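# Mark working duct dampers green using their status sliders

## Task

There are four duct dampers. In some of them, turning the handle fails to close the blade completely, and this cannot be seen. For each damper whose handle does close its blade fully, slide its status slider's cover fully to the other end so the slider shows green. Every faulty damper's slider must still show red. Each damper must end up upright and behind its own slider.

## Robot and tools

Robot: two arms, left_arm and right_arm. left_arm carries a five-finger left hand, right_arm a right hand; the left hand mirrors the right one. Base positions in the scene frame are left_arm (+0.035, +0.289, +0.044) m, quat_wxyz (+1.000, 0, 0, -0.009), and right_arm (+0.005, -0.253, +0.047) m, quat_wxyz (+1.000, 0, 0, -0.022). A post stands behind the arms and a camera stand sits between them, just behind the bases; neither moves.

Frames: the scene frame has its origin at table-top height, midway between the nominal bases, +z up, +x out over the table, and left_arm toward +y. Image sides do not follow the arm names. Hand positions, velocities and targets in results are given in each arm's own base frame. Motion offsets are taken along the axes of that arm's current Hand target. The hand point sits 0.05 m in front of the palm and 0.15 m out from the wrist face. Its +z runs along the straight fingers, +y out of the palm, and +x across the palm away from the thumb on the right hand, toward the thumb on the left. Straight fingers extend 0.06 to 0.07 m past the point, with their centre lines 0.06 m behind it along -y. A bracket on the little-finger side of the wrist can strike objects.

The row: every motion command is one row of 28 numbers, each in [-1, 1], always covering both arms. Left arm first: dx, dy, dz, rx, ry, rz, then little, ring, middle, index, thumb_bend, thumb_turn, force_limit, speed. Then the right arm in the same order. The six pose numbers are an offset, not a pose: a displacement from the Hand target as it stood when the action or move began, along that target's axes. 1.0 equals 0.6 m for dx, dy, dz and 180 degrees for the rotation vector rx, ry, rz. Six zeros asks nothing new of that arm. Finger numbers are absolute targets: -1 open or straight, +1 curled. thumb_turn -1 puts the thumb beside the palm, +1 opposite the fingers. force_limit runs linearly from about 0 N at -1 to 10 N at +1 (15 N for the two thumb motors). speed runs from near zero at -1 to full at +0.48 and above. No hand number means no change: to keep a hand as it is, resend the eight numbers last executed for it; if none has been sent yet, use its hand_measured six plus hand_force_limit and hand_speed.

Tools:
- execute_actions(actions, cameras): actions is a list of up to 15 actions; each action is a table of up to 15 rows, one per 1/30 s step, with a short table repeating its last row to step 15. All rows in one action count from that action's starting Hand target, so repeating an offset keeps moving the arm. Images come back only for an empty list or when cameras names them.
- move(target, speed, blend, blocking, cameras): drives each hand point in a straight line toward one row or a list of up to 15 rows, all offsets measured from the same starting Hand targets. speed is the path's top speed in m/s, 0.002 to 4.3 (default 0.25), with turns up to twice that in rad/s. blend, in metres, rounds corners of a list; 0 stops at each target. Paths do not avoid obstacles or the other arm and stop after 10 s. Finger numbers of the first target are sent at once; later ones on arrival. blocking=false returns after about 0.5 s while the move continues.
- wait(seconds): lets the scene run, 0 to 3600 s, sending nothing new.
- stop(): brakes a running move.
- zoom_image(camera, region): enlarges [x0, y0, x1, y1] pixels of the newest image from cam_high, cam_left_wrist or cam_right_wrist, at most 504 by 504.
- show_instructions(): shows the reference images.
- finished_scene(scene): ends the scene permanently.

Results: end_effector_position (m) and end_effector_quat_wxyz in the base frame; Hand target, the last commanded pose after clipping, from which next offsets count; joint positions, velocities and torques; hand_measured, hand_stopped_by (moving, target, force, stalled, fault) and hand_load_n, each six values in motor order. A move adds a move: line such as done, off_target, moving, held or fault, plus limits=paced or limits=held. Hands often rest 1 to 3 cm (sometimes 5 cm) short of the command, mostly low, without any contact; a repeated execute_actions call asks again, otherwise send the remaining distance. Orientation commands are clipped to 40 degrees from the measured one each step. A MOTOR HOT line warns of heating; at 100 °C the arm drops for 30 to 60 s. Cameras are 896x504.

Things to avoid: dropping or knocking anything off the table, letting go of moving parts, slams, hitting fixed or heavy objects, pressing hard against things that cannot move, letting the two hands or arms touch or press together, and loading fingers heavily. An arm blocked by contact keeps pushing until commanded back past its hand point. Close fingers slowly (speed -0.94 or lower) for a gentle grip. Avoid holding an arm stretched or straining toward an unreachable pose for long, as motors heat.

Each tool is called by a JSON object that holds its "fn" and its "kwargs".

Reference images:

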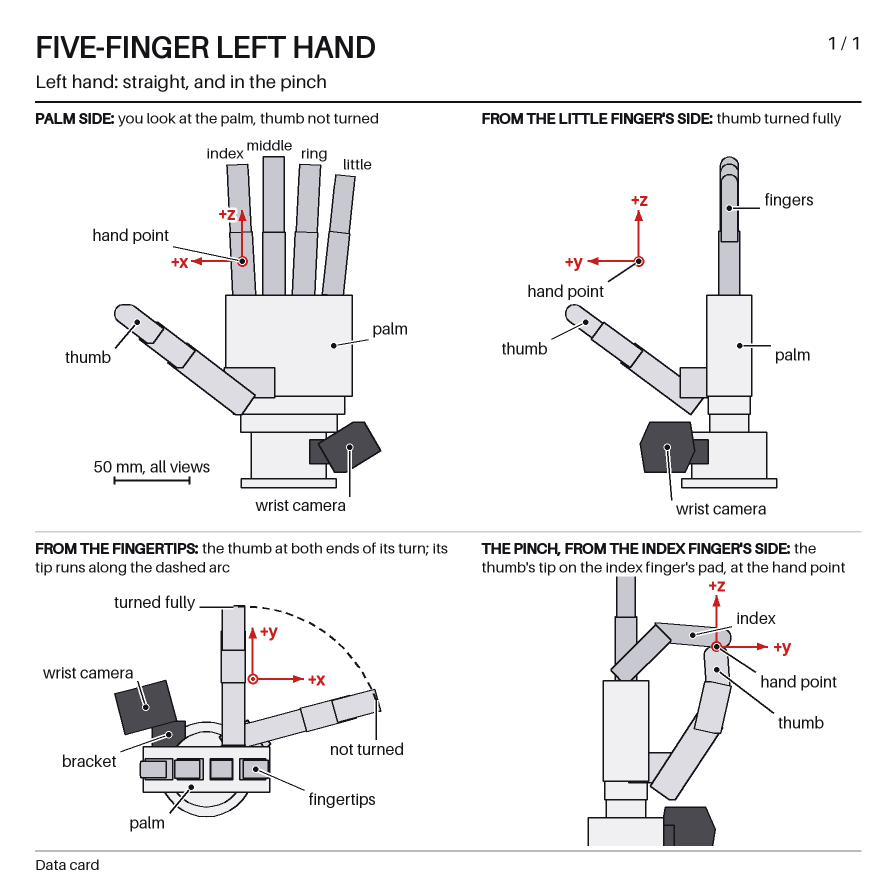

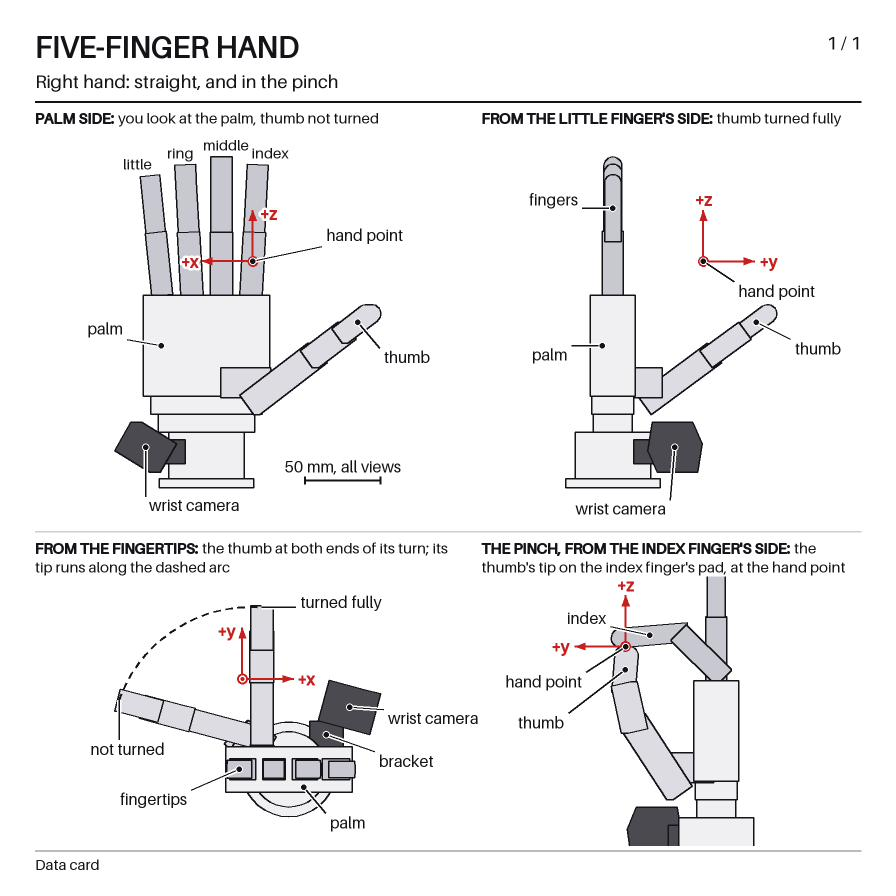

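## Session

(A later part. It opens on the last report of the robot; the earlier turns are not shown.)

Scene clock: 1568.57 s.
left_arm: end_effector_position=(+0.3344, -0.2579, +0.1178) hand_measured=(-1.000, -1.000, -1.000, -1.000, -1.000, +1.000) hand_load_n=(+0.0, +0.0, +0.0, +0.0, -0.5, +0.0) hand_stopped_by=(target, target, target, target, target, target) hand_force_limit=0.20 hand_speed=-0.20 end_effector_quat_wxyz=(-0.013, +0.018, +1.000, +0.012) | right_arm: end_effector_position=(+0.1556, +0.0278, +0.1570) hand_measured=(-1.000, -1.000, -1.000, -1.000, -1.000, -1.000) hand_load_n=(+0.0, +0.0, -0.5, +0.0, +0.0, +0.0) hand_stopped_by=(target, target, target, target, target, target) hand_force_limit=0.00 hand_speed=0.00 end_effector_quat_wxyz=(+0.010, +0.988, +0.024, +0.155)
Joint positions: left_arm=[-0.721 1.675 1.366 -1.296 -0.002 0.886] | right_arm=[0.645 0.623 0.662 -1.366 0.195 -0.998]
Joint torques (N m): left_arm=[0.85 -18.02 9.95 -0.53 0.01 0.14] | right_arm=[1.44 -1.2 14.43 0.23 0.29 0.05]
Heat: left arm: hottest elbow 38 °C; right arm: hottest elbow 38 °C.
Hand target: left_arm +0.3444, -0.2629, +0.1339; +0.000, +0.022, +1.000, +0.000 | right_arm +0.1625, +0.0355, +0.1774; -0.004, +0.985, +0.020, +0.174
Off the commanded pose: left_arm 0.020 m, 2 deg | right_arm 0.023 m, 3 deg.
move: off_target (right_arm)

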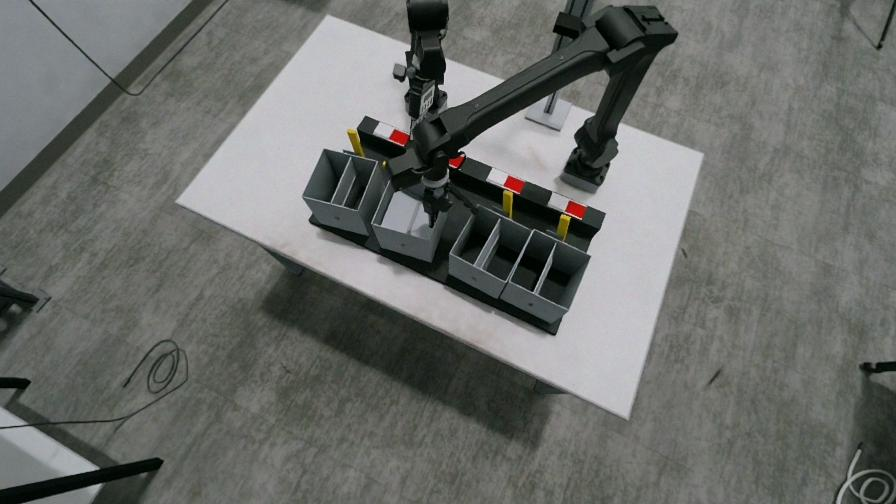

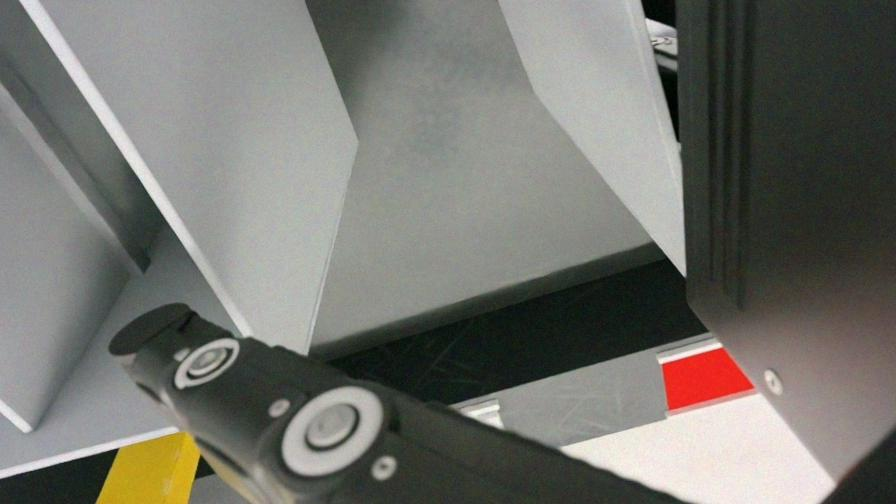

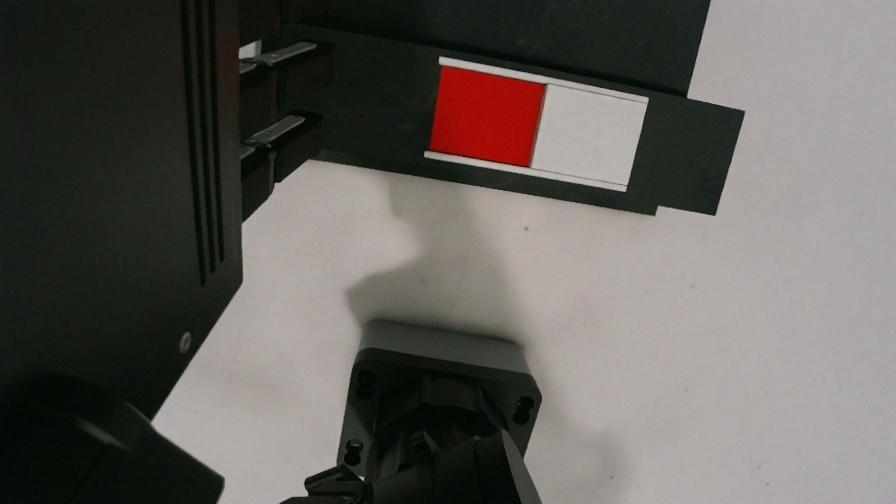

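{"fn": "move", "kwargs": {"target": [[0,0,-0.2,0,0,0,-1,-1,-1,-1,-1,1,0.2,-0.2,0,0,0,0,0,0,-1,-1,-1,-1,-1,-1,0,0],[-0.1,0.2,-0.22,0,0,0,-1,-1,-1,-1,-1,1,0.2,-0.2,0,0,0,0,0,0,-1,-1,-1,-1,-1,-1,0,0]], "speed": [0.15,0.2], "blend": [0.02,0], "cameras": ["all"]}}

{"fn": "zoom_image", "kwargs": {"camera": "cam_high", "region": [340, 110, 480, 250]}}

Scene clock: 1578.33 s.
left_arm: end_effector_position=(+0.4027, -0.1417, +0.2500) hand_measured=(-1.000, -1.000, -1.000, -1.000, -1.000, +1.000) hand_load_n=(+0.0, +0.0, +0.0, +0.0, +0.0, +0.0) hand_stopped_by=(target, target, target, target, target, target) hand_force_limit=0.20 hand_speed=-0.20 end_effector_quat_wxyz=(-0.017, +0.015, +1.000, +0.009) | right_arm: end_effector_position=(+0.1555, +0.0279, +0.1570) hand_measured=(-1.000, -1.000, -1.000, -1.000, -1.000, -1.000) hand_load_n=(+0.0, +0.0, +0.0, +0.0, +0.0, +0.0) hand_stopped_by=(target, target, target, target, target, target) hand_force_limit=0.00 hand_speed=0.00 end_effector_quat_wxyz=(+0.010, +0.988, +0.024, +0.155)
Joint positions: left_arm=[-0.44 1.612 1.638 -1.635 -0.003 1.161] | right_arm=[0.645 0.623 0.662 -1.366 0.195 -0.997]
Joint torques (N m): left_arm=[0.26 -17.03 10.56 -0.38 0.05 0.1] | right_arm=[1.73 -0.67 14.49 0.2 0.28 0.15]
Heat: left arm: hottest elbow 39 °C; right arm: hottest elbow 39 °C.
Hand target: left_arm +0.4096, -0.1457, +0.2659; +0.000, +0.022, +1.000, +0.000 | right_arm +0.1625, +0.0355, +0.1774; -0.004, +0.985, +0.020, +0.174
Off the commanded pose: left_arm 0.018 m, 2 deg | right_arm 0.023 m, 3 deg.
move: off_target (left_arm)

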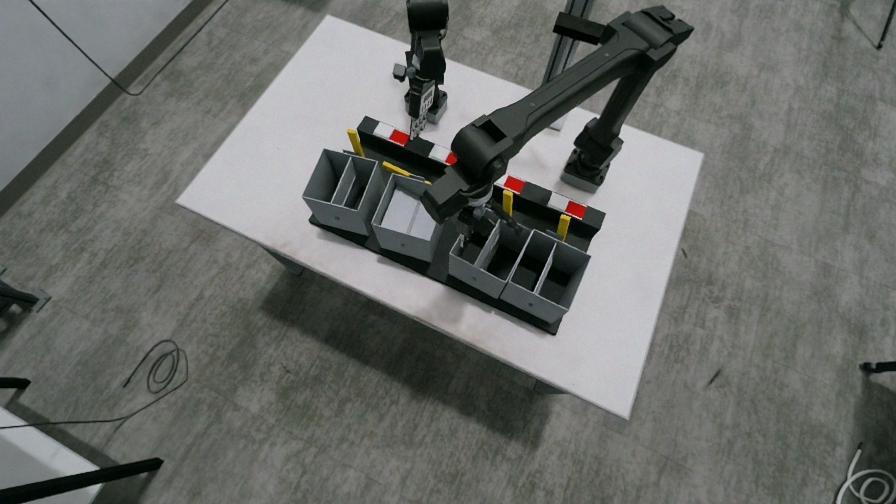

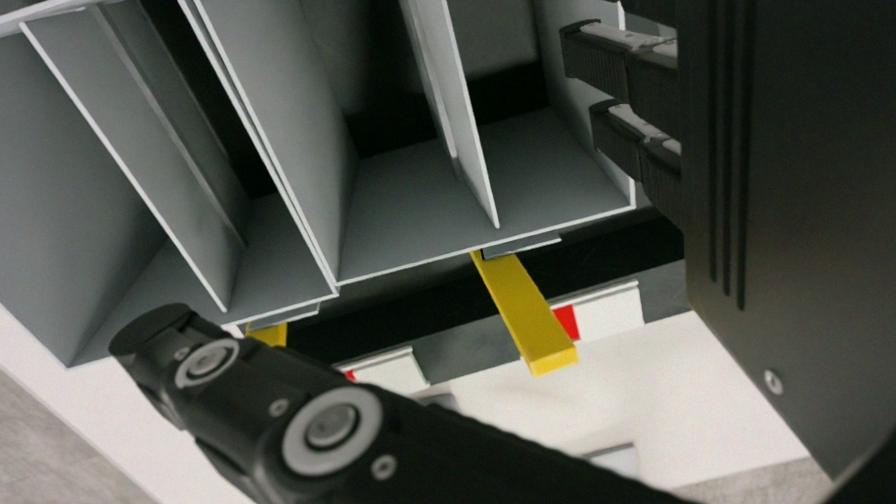

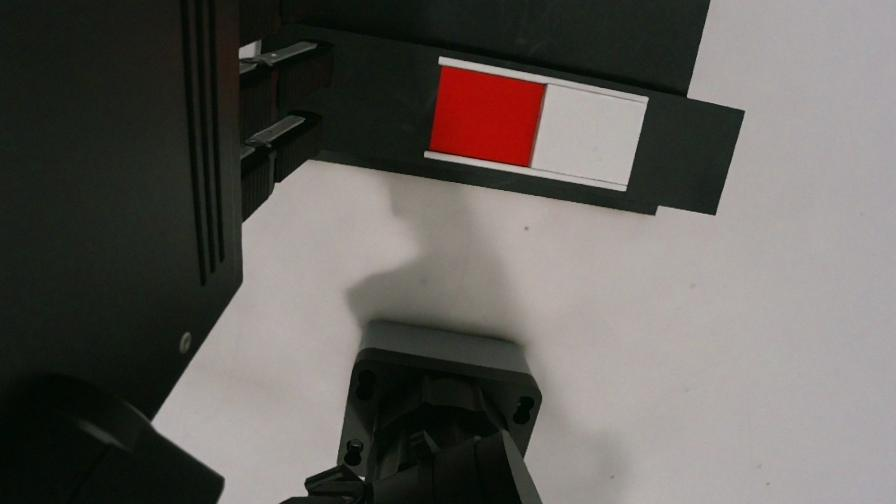

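Scaled by 3.600.

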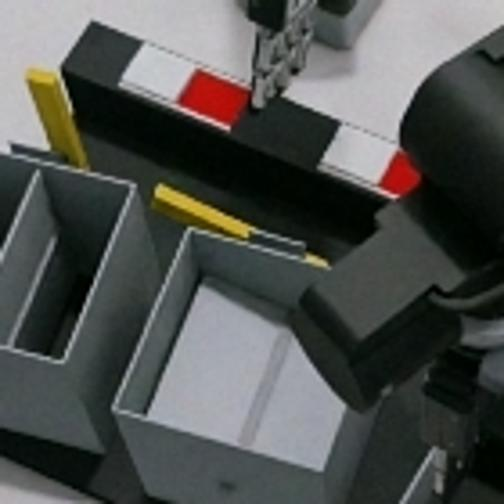

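{"fn": "move", "kwargs": {"target": [[0.1044,-0.2823,0.08,0,0,-0.0639,-0.2,-0.2,-0.2,-0.2,-0.5,1,-0.4,0,0,0,0,0,0,0,-1,-1,-1,-1,-1,-1,0,0],[0.1044,-0.2823,0.18,0,0,-0.0639,-0.2,-0.2,-0.2,-0.2,-0.5,1,-0.4,0,0,0,0,0,0,0,-1,-1,-1,-1,-1,-1,0,0]], "speed": [0.15,0.1], "cameras": ["all"]}}

{"fn": "zoom_image", "kwargs": {"camera": "cam_high", "region": [360, 130, 480, 250]}}

Scene clock: 1632.63 s.
left_arm: end_effector_position=(+0.3391, -0.3112, +0.1701) hand_measured=(-0.200, -0.200, -0.200, -0.200, -0.500, +1.000) hand_load_n=(+0.0, +0.0, +0.0, +0.0, +0.0, +0.0) hand_stopped_by=(target, target, target, target, target, target) hand_force_limit=-0.40 hand_speed=0.00 end_effector_quat_wxyz=(+0.006, -0.074, +0.997, -0.009) | right_arm: end_effector_position=(+0.1555, +0.0279, +0.1570) hand_measured=(-1.000, -1.000, -1.000, -1.000, -1.000, -1.000) hand_load_n=(+0.0, +0.0, +0.0, +0.0, +0.0, +0.0) hand_stopped_by=(target, target, target, target, target, target) hand_force_limit=0.00 hand_speed=0.00 end_effector_quat_wxyz=(+0.010, +0.988, +0.024, +0.155)
Joint positions: left_arm=[-0.767 1.714 1.567 -1.403 0.002 0.656] | right_arm=[0.645 0.623 0.662 -1.366 0.195 -0.997]
Joint torques (N m): left_arm=[0.32 -16.26 7.15 0.28 -0.13 -0.1] | right_arm=[0.91 -0.85 14.48 0.14 0.32 0.11]
Heat: left arm: hottest elbow 39 °C; right arm: hottest elbow 43 °C.
Hand target: left_arm +0.3396, -0.3123, +0.1579; +0.000, -0.078, +0.997, +0.000 | right_arm +0.1625, +0.0355, +0.1774; -0.004, +0.985, +0.020, +0.174
Off the commanded pose: left_arm 0.012 m, 1 deg | right_arm 0.023 m, 3 deg.
move: off_target (left_arm)

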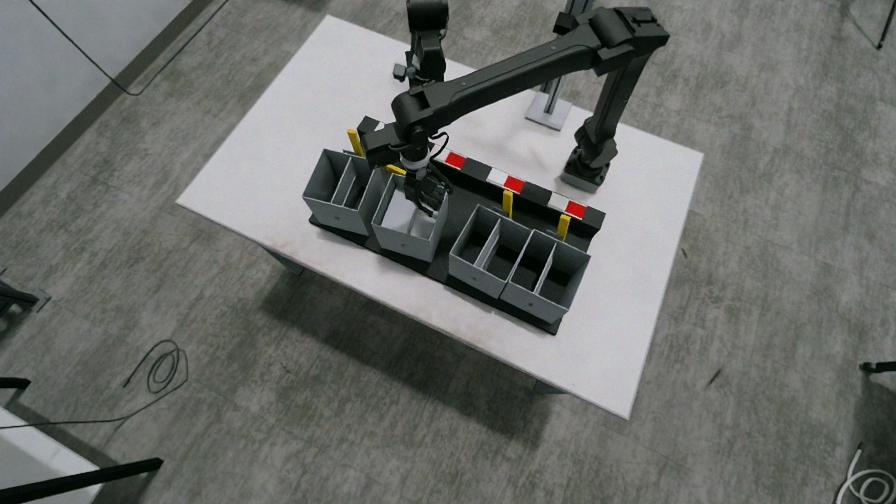

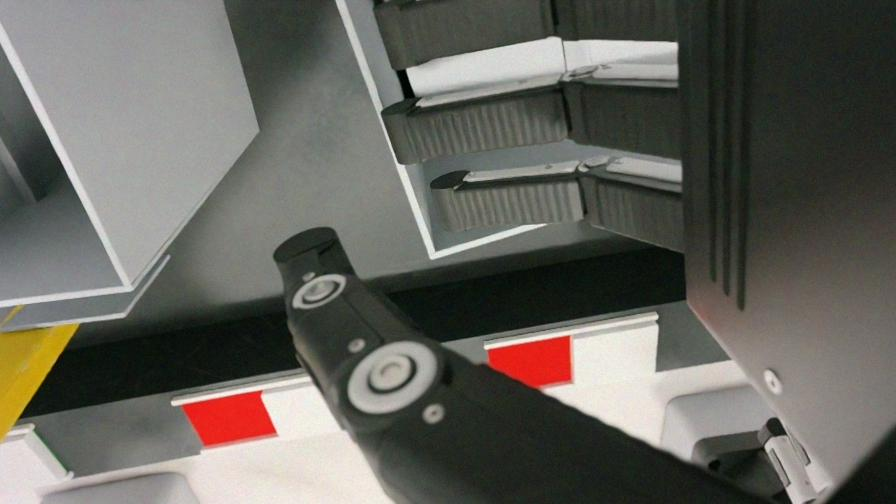

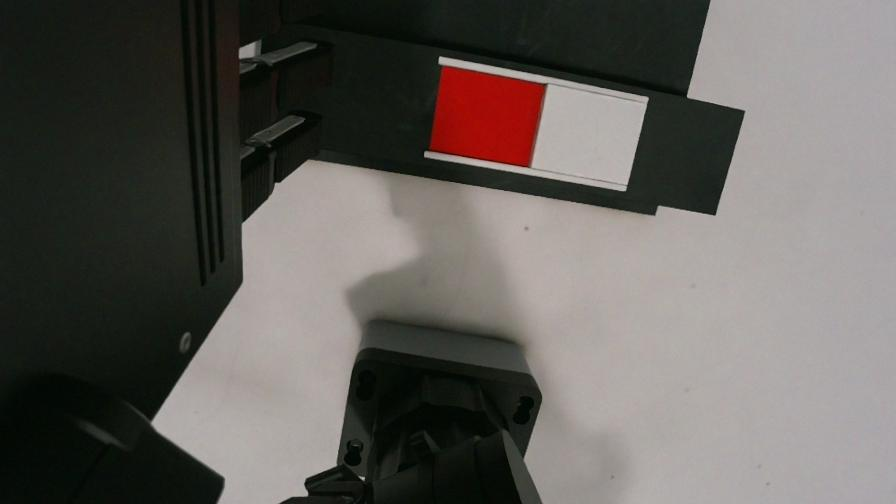

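Scaled by 4.200.

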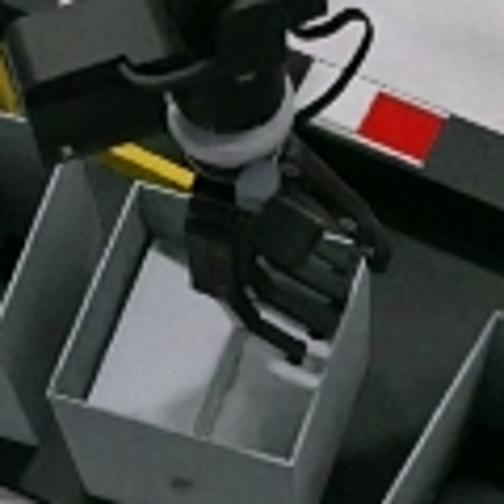

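{"fn": "move", "kwargs": {"target": [[0,-0.008,0,0,0,0,-0.45,-0.45,-0.45,-0.45,-0.5,1,-0.4,0,0,0,0,0,0,0,-1,-1,-1,-1,-1,-1,0,0],[0,-0.008,0.07,0,0,0,-0.45,-0.45,-0.45,-0.45,-0.5,1,-0.4,0,0,0,0,0,0,0,-1,-1,-1,-1,-1,-1,0,0]], "speed": [0.08,0.08], "cameras": ["cam_high","cam_left_wrist"]}}

{"fn": "zoom_image", "kwargs": {"camera": "cam_high", "region": [360, 130, 480, 250]}}

Scene clock: 1644.40 s.
left_arm: end_effector_position=(+0.3418, -0.3140, +0.1265) hand_measured=(-0.450, -0.450, -0.450, -0.450, -0.500, +1.000) hand_load_n=(+0.0, +0.0, +0.0, +0.0, +0.0, +0.0) hand_stopped_by=(target, target, target, target, target, target) hand_force_limit=-0.40 hand_speed=0.00 end_effector_quat_wxyz=(+0.005, -0.075, +0.997, -0.007) | right_arm: end_effector_position=(+0.1555, +0.0279, +0.1570) hand_measured=(-1.000, -1.000, -1.000, -1.000, -1.000, -1.000) hand_load_n=(+0.5, +0.0, +0.0, +0.0, +0.0, +0.0) hand_stopped_by=(target, target, target, target, target, target) hand_force_limit=0.00 hand_speed=0.00 end_effector_quat_wxyz=(+0.010, +0.988, +0.024, +0.155)
Joint positions: left_arm=[-0.767 1.751 1.499 -1.303 0.002 0.652] | right_arm=[0.645 0.623 0.662 -1.366 0.195 -0.997]
Joint torques (N m): left_arm=[-0.03 -16.97 7.2 0.31 -0.12 -0.11] | right_arm=[1.2 -0.5 14.52 0.25 0.27 0.08]
Heat: left arm: hottest elbow 39 °C; right arm: hottest elbow 44 °C.
Hand target: left_arm +0.3404, -0.3170, +0.1158; +0.000, -0.078, +0.997, +0.000 | right_arm +0.1625, +0.0355, +0.1774; -0.004, +0.985, +0.020, +0.174
Off the commanded pose: left_arm 0.011 m, 1 deg | right_arm 0.023 m, 3 deg.
move: off_target (left_arm)

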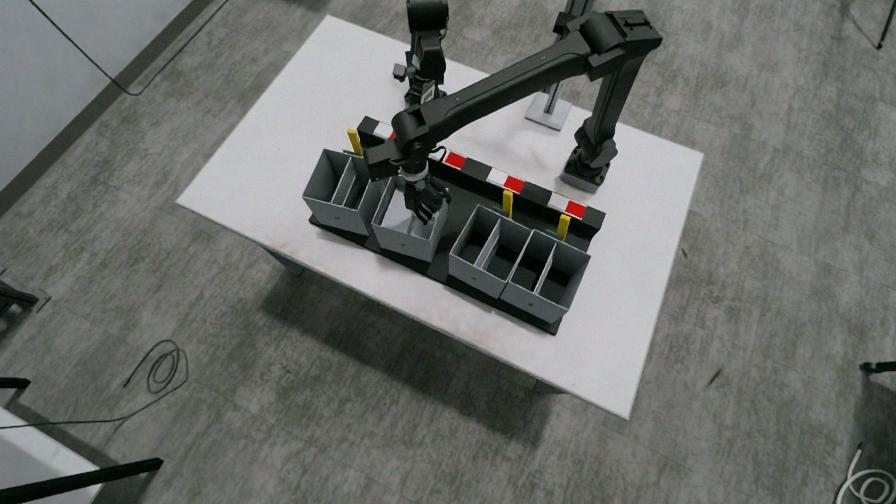

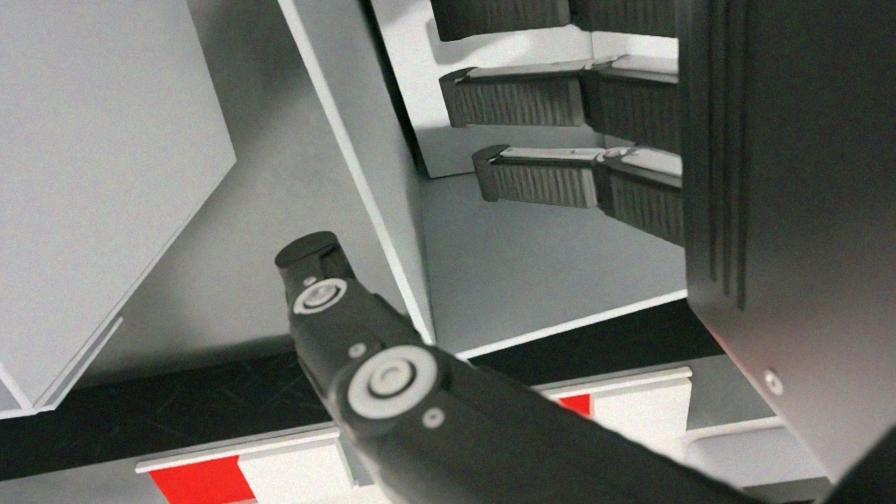

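Scaled by 4.200.

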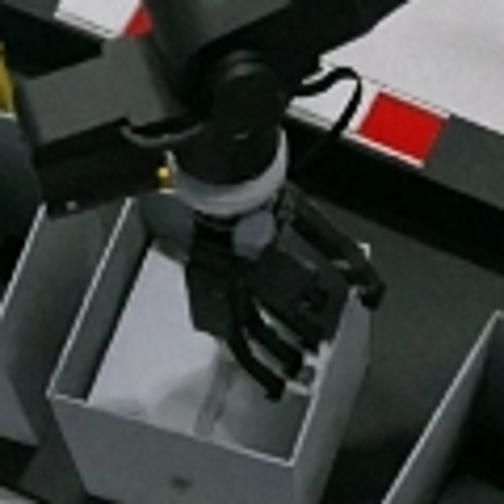

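{"fn": "move", "kwargs": {"target": [[0,0,0.035,0,0,0,-0.45,-0.45,-0.45,-0.45,-0.5,1,-0.4,0,0,0,0,0,0,0,-1,-1,-1,-1,-1,-1,0,0],[0,0,0.035,0,0,0,0.35,0.35,0.35,0.35,0.5,1,-0.3,-0.5,0,0,0,0,0,0,-1,-1,-1,-1,-1,-1,0,0]], "speed": [0.08,0.08], "cameras": ["cam_high","cam_left_wrist"]}}

{"fn": "zoom_image", "kwargs": {"camera": "cam_high", "region": [360, 130, 480, 250]}}

Scene clock: 1654.53 s.
left_arm: end_effector_position=(+0.3419, -0.3150, +0.1067) hand_measured=(+0.350, +0.050, -0.102, +0.048, -0.324, +1.000) hand_load_n=(+0.0, +7.5, +2.0, +11.0, +21.0, +3.0) hand_stopped_by=(target, force, force, force, force, target) hand_force_limit=-0.30 hand_speed=-0.50 end_effector_quat_wxyz=(+0.004, -0.076, +0.997, -0.009) | right_arm: end_effector_position=(+0.1555, +0.0279, +0.1570) hand_measured=(-1.000, -1.000, -1.000, -1.000, -1.000, -1.000) hand_load_n=(+0.0, +0.0, +0.0, +0.0, +0.0, +0.0) hand_stopped_by=(target, target, target, target, target, target) hand_force_limit=0.00 hand_speed=0.00 end_effector_quat_wxyz=(+0.010, +0.988, +0.024, +0.155)
Joint positions: left_arm=[-0.767 1.764 1.464 -1.252 0.005 0.652] | right_arm=[0.645 0.623 0.662 -1.366 0.195 -0.997]
Joint torques (N m): left_arm=[-0.09 -16.56 7.02 0.28 -0.23 -0.11] | right_arm=[1.73 -0.44 14.41 0.35 0.27 0.12]
Heat: left arm: hottest elbow 39 °C; right arm: hottest elbow 44 °C.
Hand target: left_arm +0.3403, -0.3169, +0.0948; +0.000, -0.078, +0.997, +0.000 | right_arm +0.1625, +0.0355, +0.1774; -0.004, +0.985, +0.020, +0.174
Off the commanded pose: left_arm 0.012 m, 1 deg | right_arm 0.023 m, 3 deg.
move: off_target (left_arm); target 2's new numbers were sent with left_arm's hand 0.013 m and 1 deg from that target

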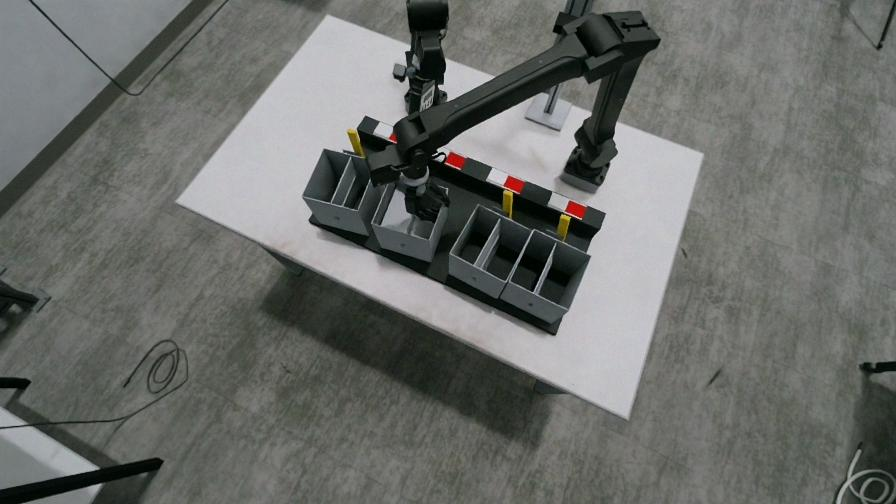

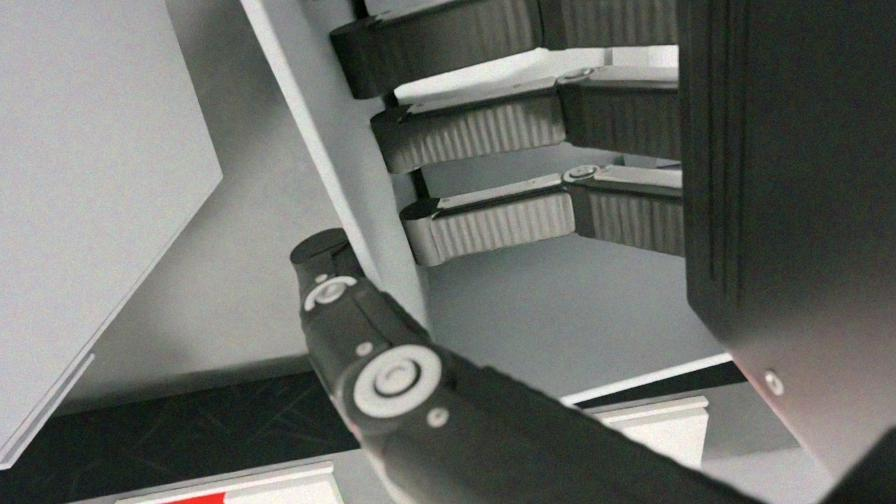

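Scaled by 4.200.

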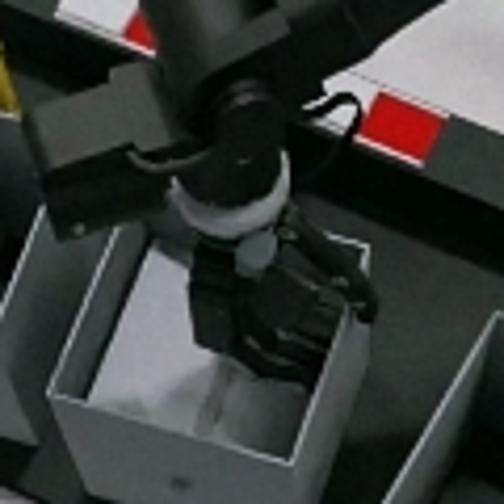

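{"fn": "move", "kwargs": {"target": [[-0.029,0.003,0,0,0,0.055,0.35,0.35,0.35,0.35,0.5,1,-0.3,-0.5,0,0,0,0,0,0,-1,-1,-1,-1,-1,-1,0,0]], "speed": [0.05], "cameras": ["cam_high","cam_left_wrist"]}}

{"fn": "zoom_image", "kwargs": {"camera": "cam_high", "region": [340, 110, 480, 250]}}

Scene clock: 1668.00 s.
left_arm: end_effector_position=(+0.3493, -0.3117, +0.1064) hand_measured=(+0.350, +0.050, -0.100, +0.048, -0.324, +1.000) hand_load_n=(+0.5, +0.0, +0.0, +12.0, +19.0, +2.0) hand_stopped_by=(target, force, force, force, force, target) hand_force_limit=-0.30 hand_speed=-0.50 end_effector_quat_wxyz=(+0.005, -0.013, +1.000, -0.011) | right_arm: end_effector_position=(+0.1555, +0.0279, +0.1570) hand_measured=(-1.000, -1.000, -1.000, -1.000, -1.000, -1.000) hand_load_n=(+0.0, +0.0, +0.0, +0.0, +0.0, +0.0) hand_stopped_by=(target, target, target, target, target, target) hand_force_limit=0.00 hand_speed=0.00 end_effector_quat_wxyz=(+0.010, +0.988, +0.024, +0.155)
Joint positions: left_arm=[-0.767 1.764 1.464 -1.248 0.009 0.778] | right_arm=[0.645 0.623 0.662 -1.366 0.195 -0.997]
Joint torques (N m): left_arm=[0.56 -15.33 8.61 -0.01 -0.35 0.42] | right_arm=[1.96 -0.15 14.58 0.39 0.32 0.11]
Heat: left arm: hottest elbow 38 °C; right arm: hottest elbow 45 °C.
Hand target: left_arm +0.3573, -0.3124, +0.0948; +0.000, +0.008, +1.000, +0.000 | right_arm +0.1625, +0.0355, +0.1774; -0.004, +0.985, +0.020, +0.174
Off the commanded pose: left_arm 0.014 m, 3 deg | right_arm 0.023 m, 3 deg.
move: off_target (left_arm)

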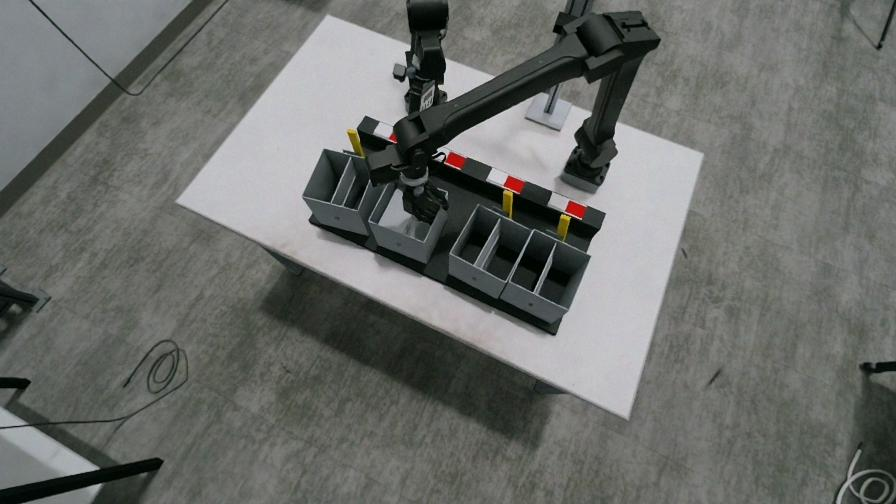

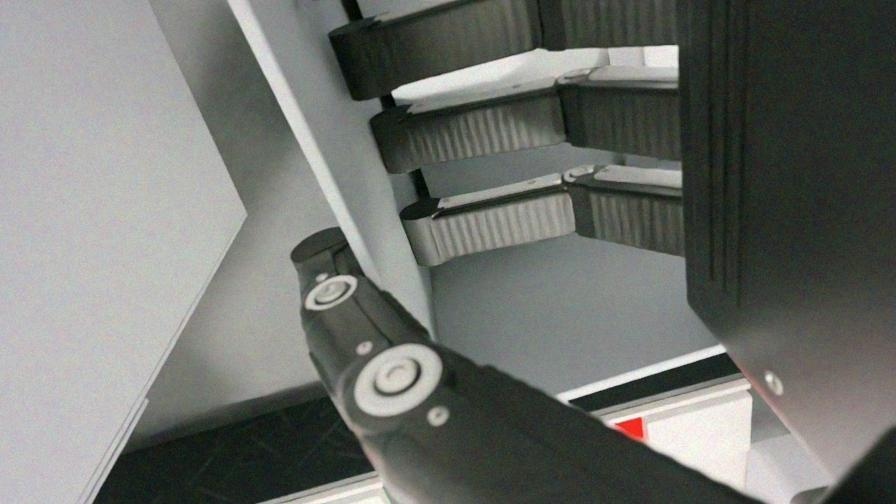

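Scaled by 3.600.

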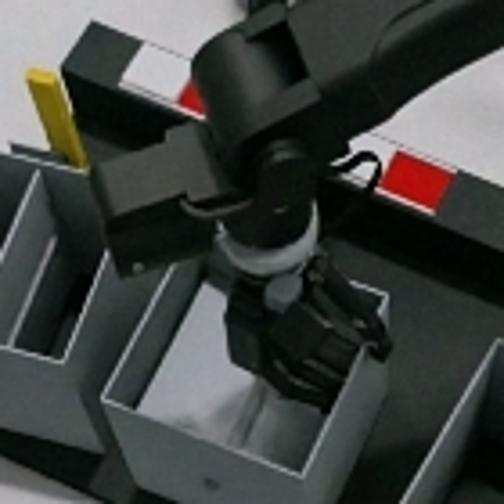

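{"fn": "move", "kwargs": {"target": [[0,0,0,0,0,0.03,0.35,0.35,0.35,0.35,0.5,1,-0.3,-0.5,0.0228,0,-0.0627,0,0,0,-1,-1,-1,-1,-1,-1,0,0],[0,0,0,0,0,0.03,0.35,0.35,0.35,0.35,0.5,1,-0.3,-0.5,0.1257,0.0257,0,0,0,0,-1,-1,-1,-1,-1,-1,0,0],[0,0,0,0,0,0.03,0.35,0.35,0.35,0.35,0.5,1,-0.3,-0.5,0.0897,0.0407,0.099,0,0,0,-1,-1,-1,-1,-1,-1,0,0],[0,0,0,0,0,0.03,0.35,0.35,0.35,0.35,0.5,1,-0.3,-0.5,0.0687,0.0623,0.1568,0,0,0,-1,-1,-1,-1,-1,-1,0,0],[0,0,0,0,0,0.03,0.35,0.35,0.35,0.35,0.5,1,-0.3,-0.5,0.0452,0.0673,0.2212,0,0,0,-1,-1,-1,-1,-1,-1,0,0]], "speed": [0.1,0.15,0.1,0.04,0.04], "blend": [0.01,0.01,0.01,0.01,0], "cameras": ["all"]}}

{"fn": "zoom_image", "kwargs": {"camera": "cam_high", "region": [340, 110, 480, 250]}}

Scene clock: 1700.00 s.
left_arm: end_effector_position=(+0.3543, -0.3097, +0.1063) hand_measured=(+0.350, +0.050, -0.100, +0.048, -0.324, +1.000) hand_load_n=(+0.0, +0.5, +0.0, +11.0, +24.0, +1.5) hand_stopped_by=(target, force, force, force, force, target) hand_force_limit=-0.30 hand_speed=-0.50 end_effector_quat_wxyz=(+0.005, +0.028, +1.000, -0.012) | right_arm: end_effector_position=(+0.2393, +0.0041, +0.0916) hand_measured=(-1.000, -1.000, -1.000, -1.000, -1.000, -1.000) hand_load_n=(+0.0, -2.5, +0.0, +0.0, +0.0, +0.0) hand_stopped_by=(target, target, target, target, target, target) hand_force_limit=0.00 hand_speed=0.00 end_effector_quat_wxyz=(-0.014, +0.979, +0.018, +0.201)
Joint positions: left_arm=[-0.767 1.764 1.464 -1.247 0.01 0.86] | right_arm=[0.302 0.774 0.53 -0.93 0.083 -1.323]
Joint torques (N m): left_arm=[-0.44 -15.91 8.01 0.03 -0.4 0.46] | right_arm=[-0.15 2.26 6.02 2.22 0.06 -0.08]
Heat: left arm: hottest elbow 38 °C; right arm: hottest elbow 46 °C.
Hand target: left_arm +0.3573, -0.3124, +0.0948; +0.000, +0.055, +0.998, +0.000 | right_arm +0.2351, -0.0018, +0.0620; -0.004, +0.985, +0.020, +0.174
Off the commanded pose: left_arm 0.012 m, 3 deg | right_arm 0.031 m, 3 deg.
move: off_target (left_arm, right_arm)

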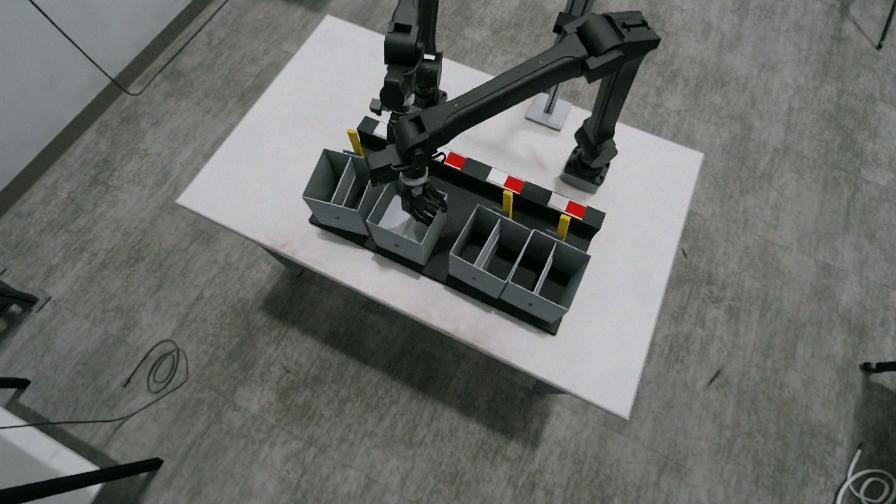

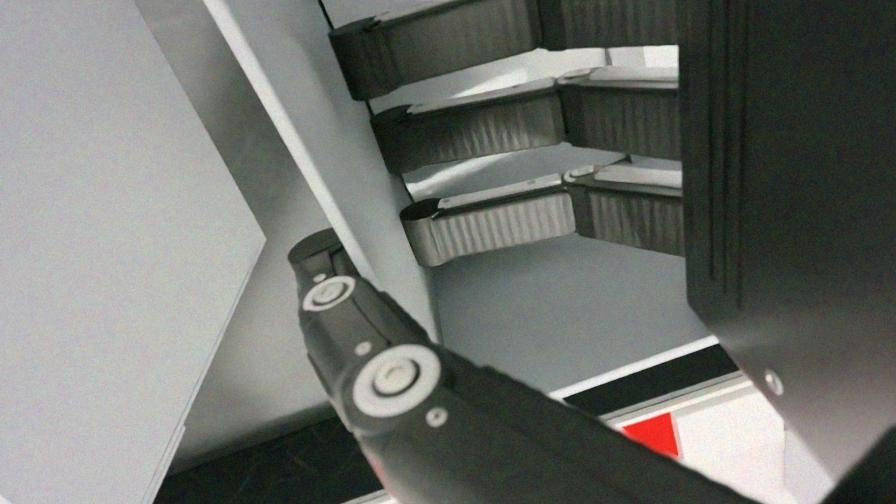

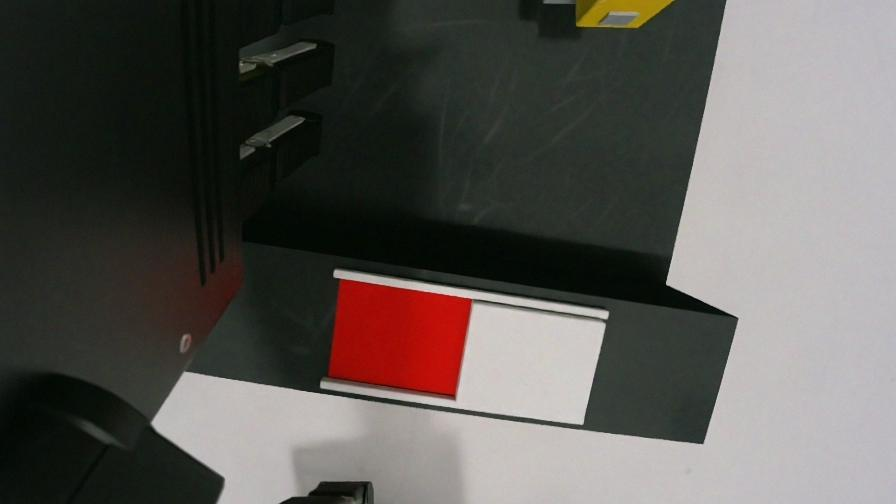

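Scaled by 3.600.

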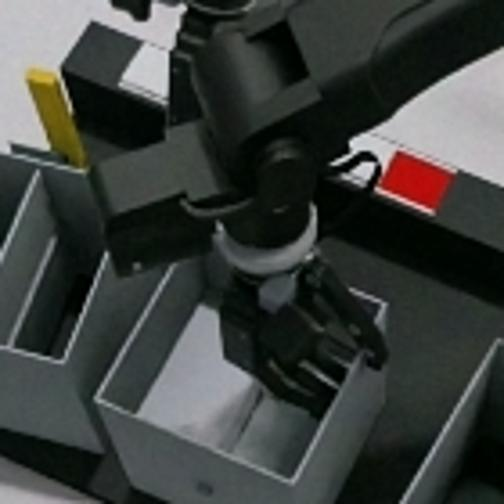

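{"fn": "move", "kwargs": {"target": [[0,0,0,0,0,0,0.35,0.35,0.35,0.35,0.5,1,-0.3,-0.5,0.0684,0,-0.188,0,0,0,-1,-1,-1,-1,-1,-1,0,0],[0,0,0,0,0,0,0.35,0.35,0.35,0.35,0.5,1,-0.3,-0.5,0.0007,0.0417,-0.3918,0.085,0,0.48,-1,-1,-1,-1,-1,-1,0,0],[0,0,0,0,0,0,0.35,0.35,0.35,0.35,0.5,1,-0.3,-0.5,0.049,0.025,-0.2322,0.17,0,0.965,-1,-1,-1,-1,-1,-1,0,0]], "speed": [0.15,0.3,0.3], "blend": [0.02,0.03,0], "cameras": ["cam_high","cam_right_wrist"]}}

{"fn": "zoom_image", "kwargs": {"camera": "cam_high", "region": [340, 110, 480, 250]}}

Scene clock: 1723.67 s.
left_arm: end_effector_position=(+0.3581, -0.3109, +0.1065) hand_measured=(+0.350, +0.050, -0.100, +0.048, -0.324, +1.000) hand_load_n=(+0.0, +0.0, +0.0, +9.5, +20.0, +0.0) hand_stopped_by=(target, force, force, force, force, target) hand_force_limit=-0.30 hand_speed=-0.50 end_effector_quat_wxyz=(+0.011, +0.035, +0.999, -0.014) | right_arm: end_effector_position=(+0.2145, -0.0186, +0.2045) hand_measured=(-1.000, -1.000, -1.000, -1.000, -1.000, -1.000) hand_load_n=(+0.0, +0.0, +0.0, +0.0, +0.0, +0.0) hand_stopped_by=(target, target, target, target, target, target) hand_force_limit=0.00 hand_speed=0.00 end_effector_quat_wxyz=(+0.339, -0.050, +0.939, +0.004)
Joint positions: left_arm=[-0.767 1.764 1.466 -1.237 0.005 0.873] | right_arm=[-0.881 0.427 0.567 -1.261 -0.544 0.711]
Joint torques (N m): left_arm=[-0.44 -15.91 7.9 -0.32 -0.23 0.33] | right_arm=[1.38 0.97 9.52 1.29 -0.39 0.18]
Heat: left arm: hottest elbow 38 °C; right arm: hottest elbow 44 °C.
Hand target: left_arm +0.3572, -0.3126, +0.0949; +0.000, +0.055, +0.998, +0.000 | right_arm +0.2156, -0.0178, +0.2030; +0.342, -0.051, +0.938, +0.002
Off the commanded pose: left_arm 0.012 m, 3 deg | right_arm 0.002 m, 0 deg.
move: done

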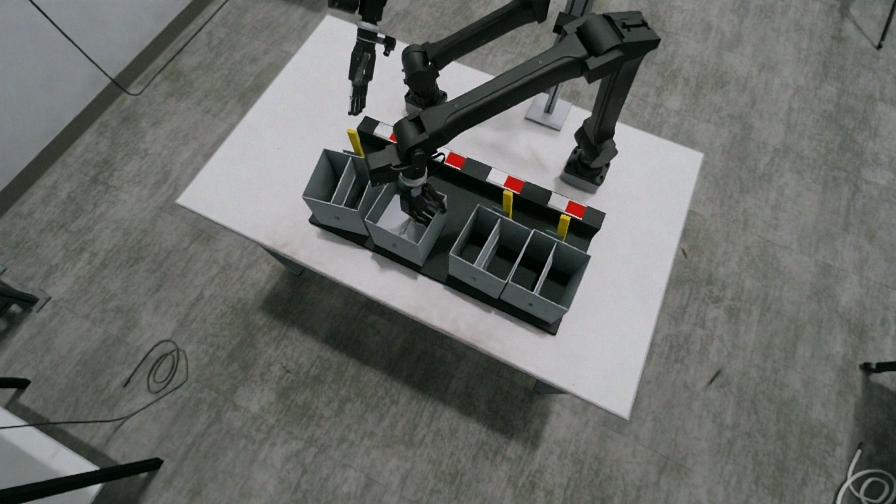

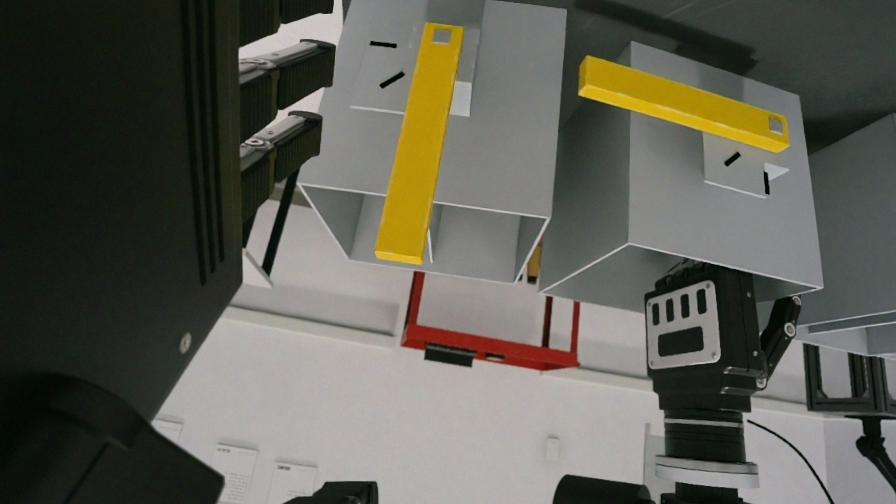

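Scaled by 3.600.

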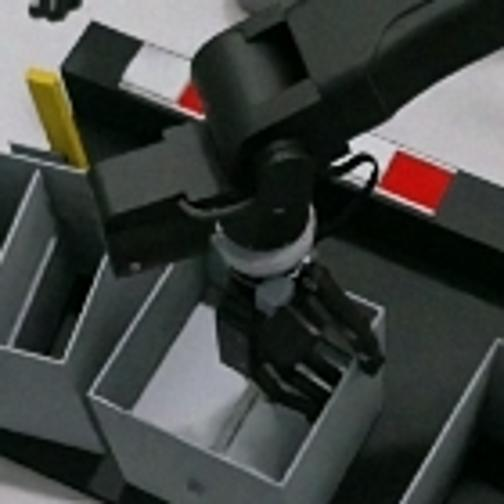

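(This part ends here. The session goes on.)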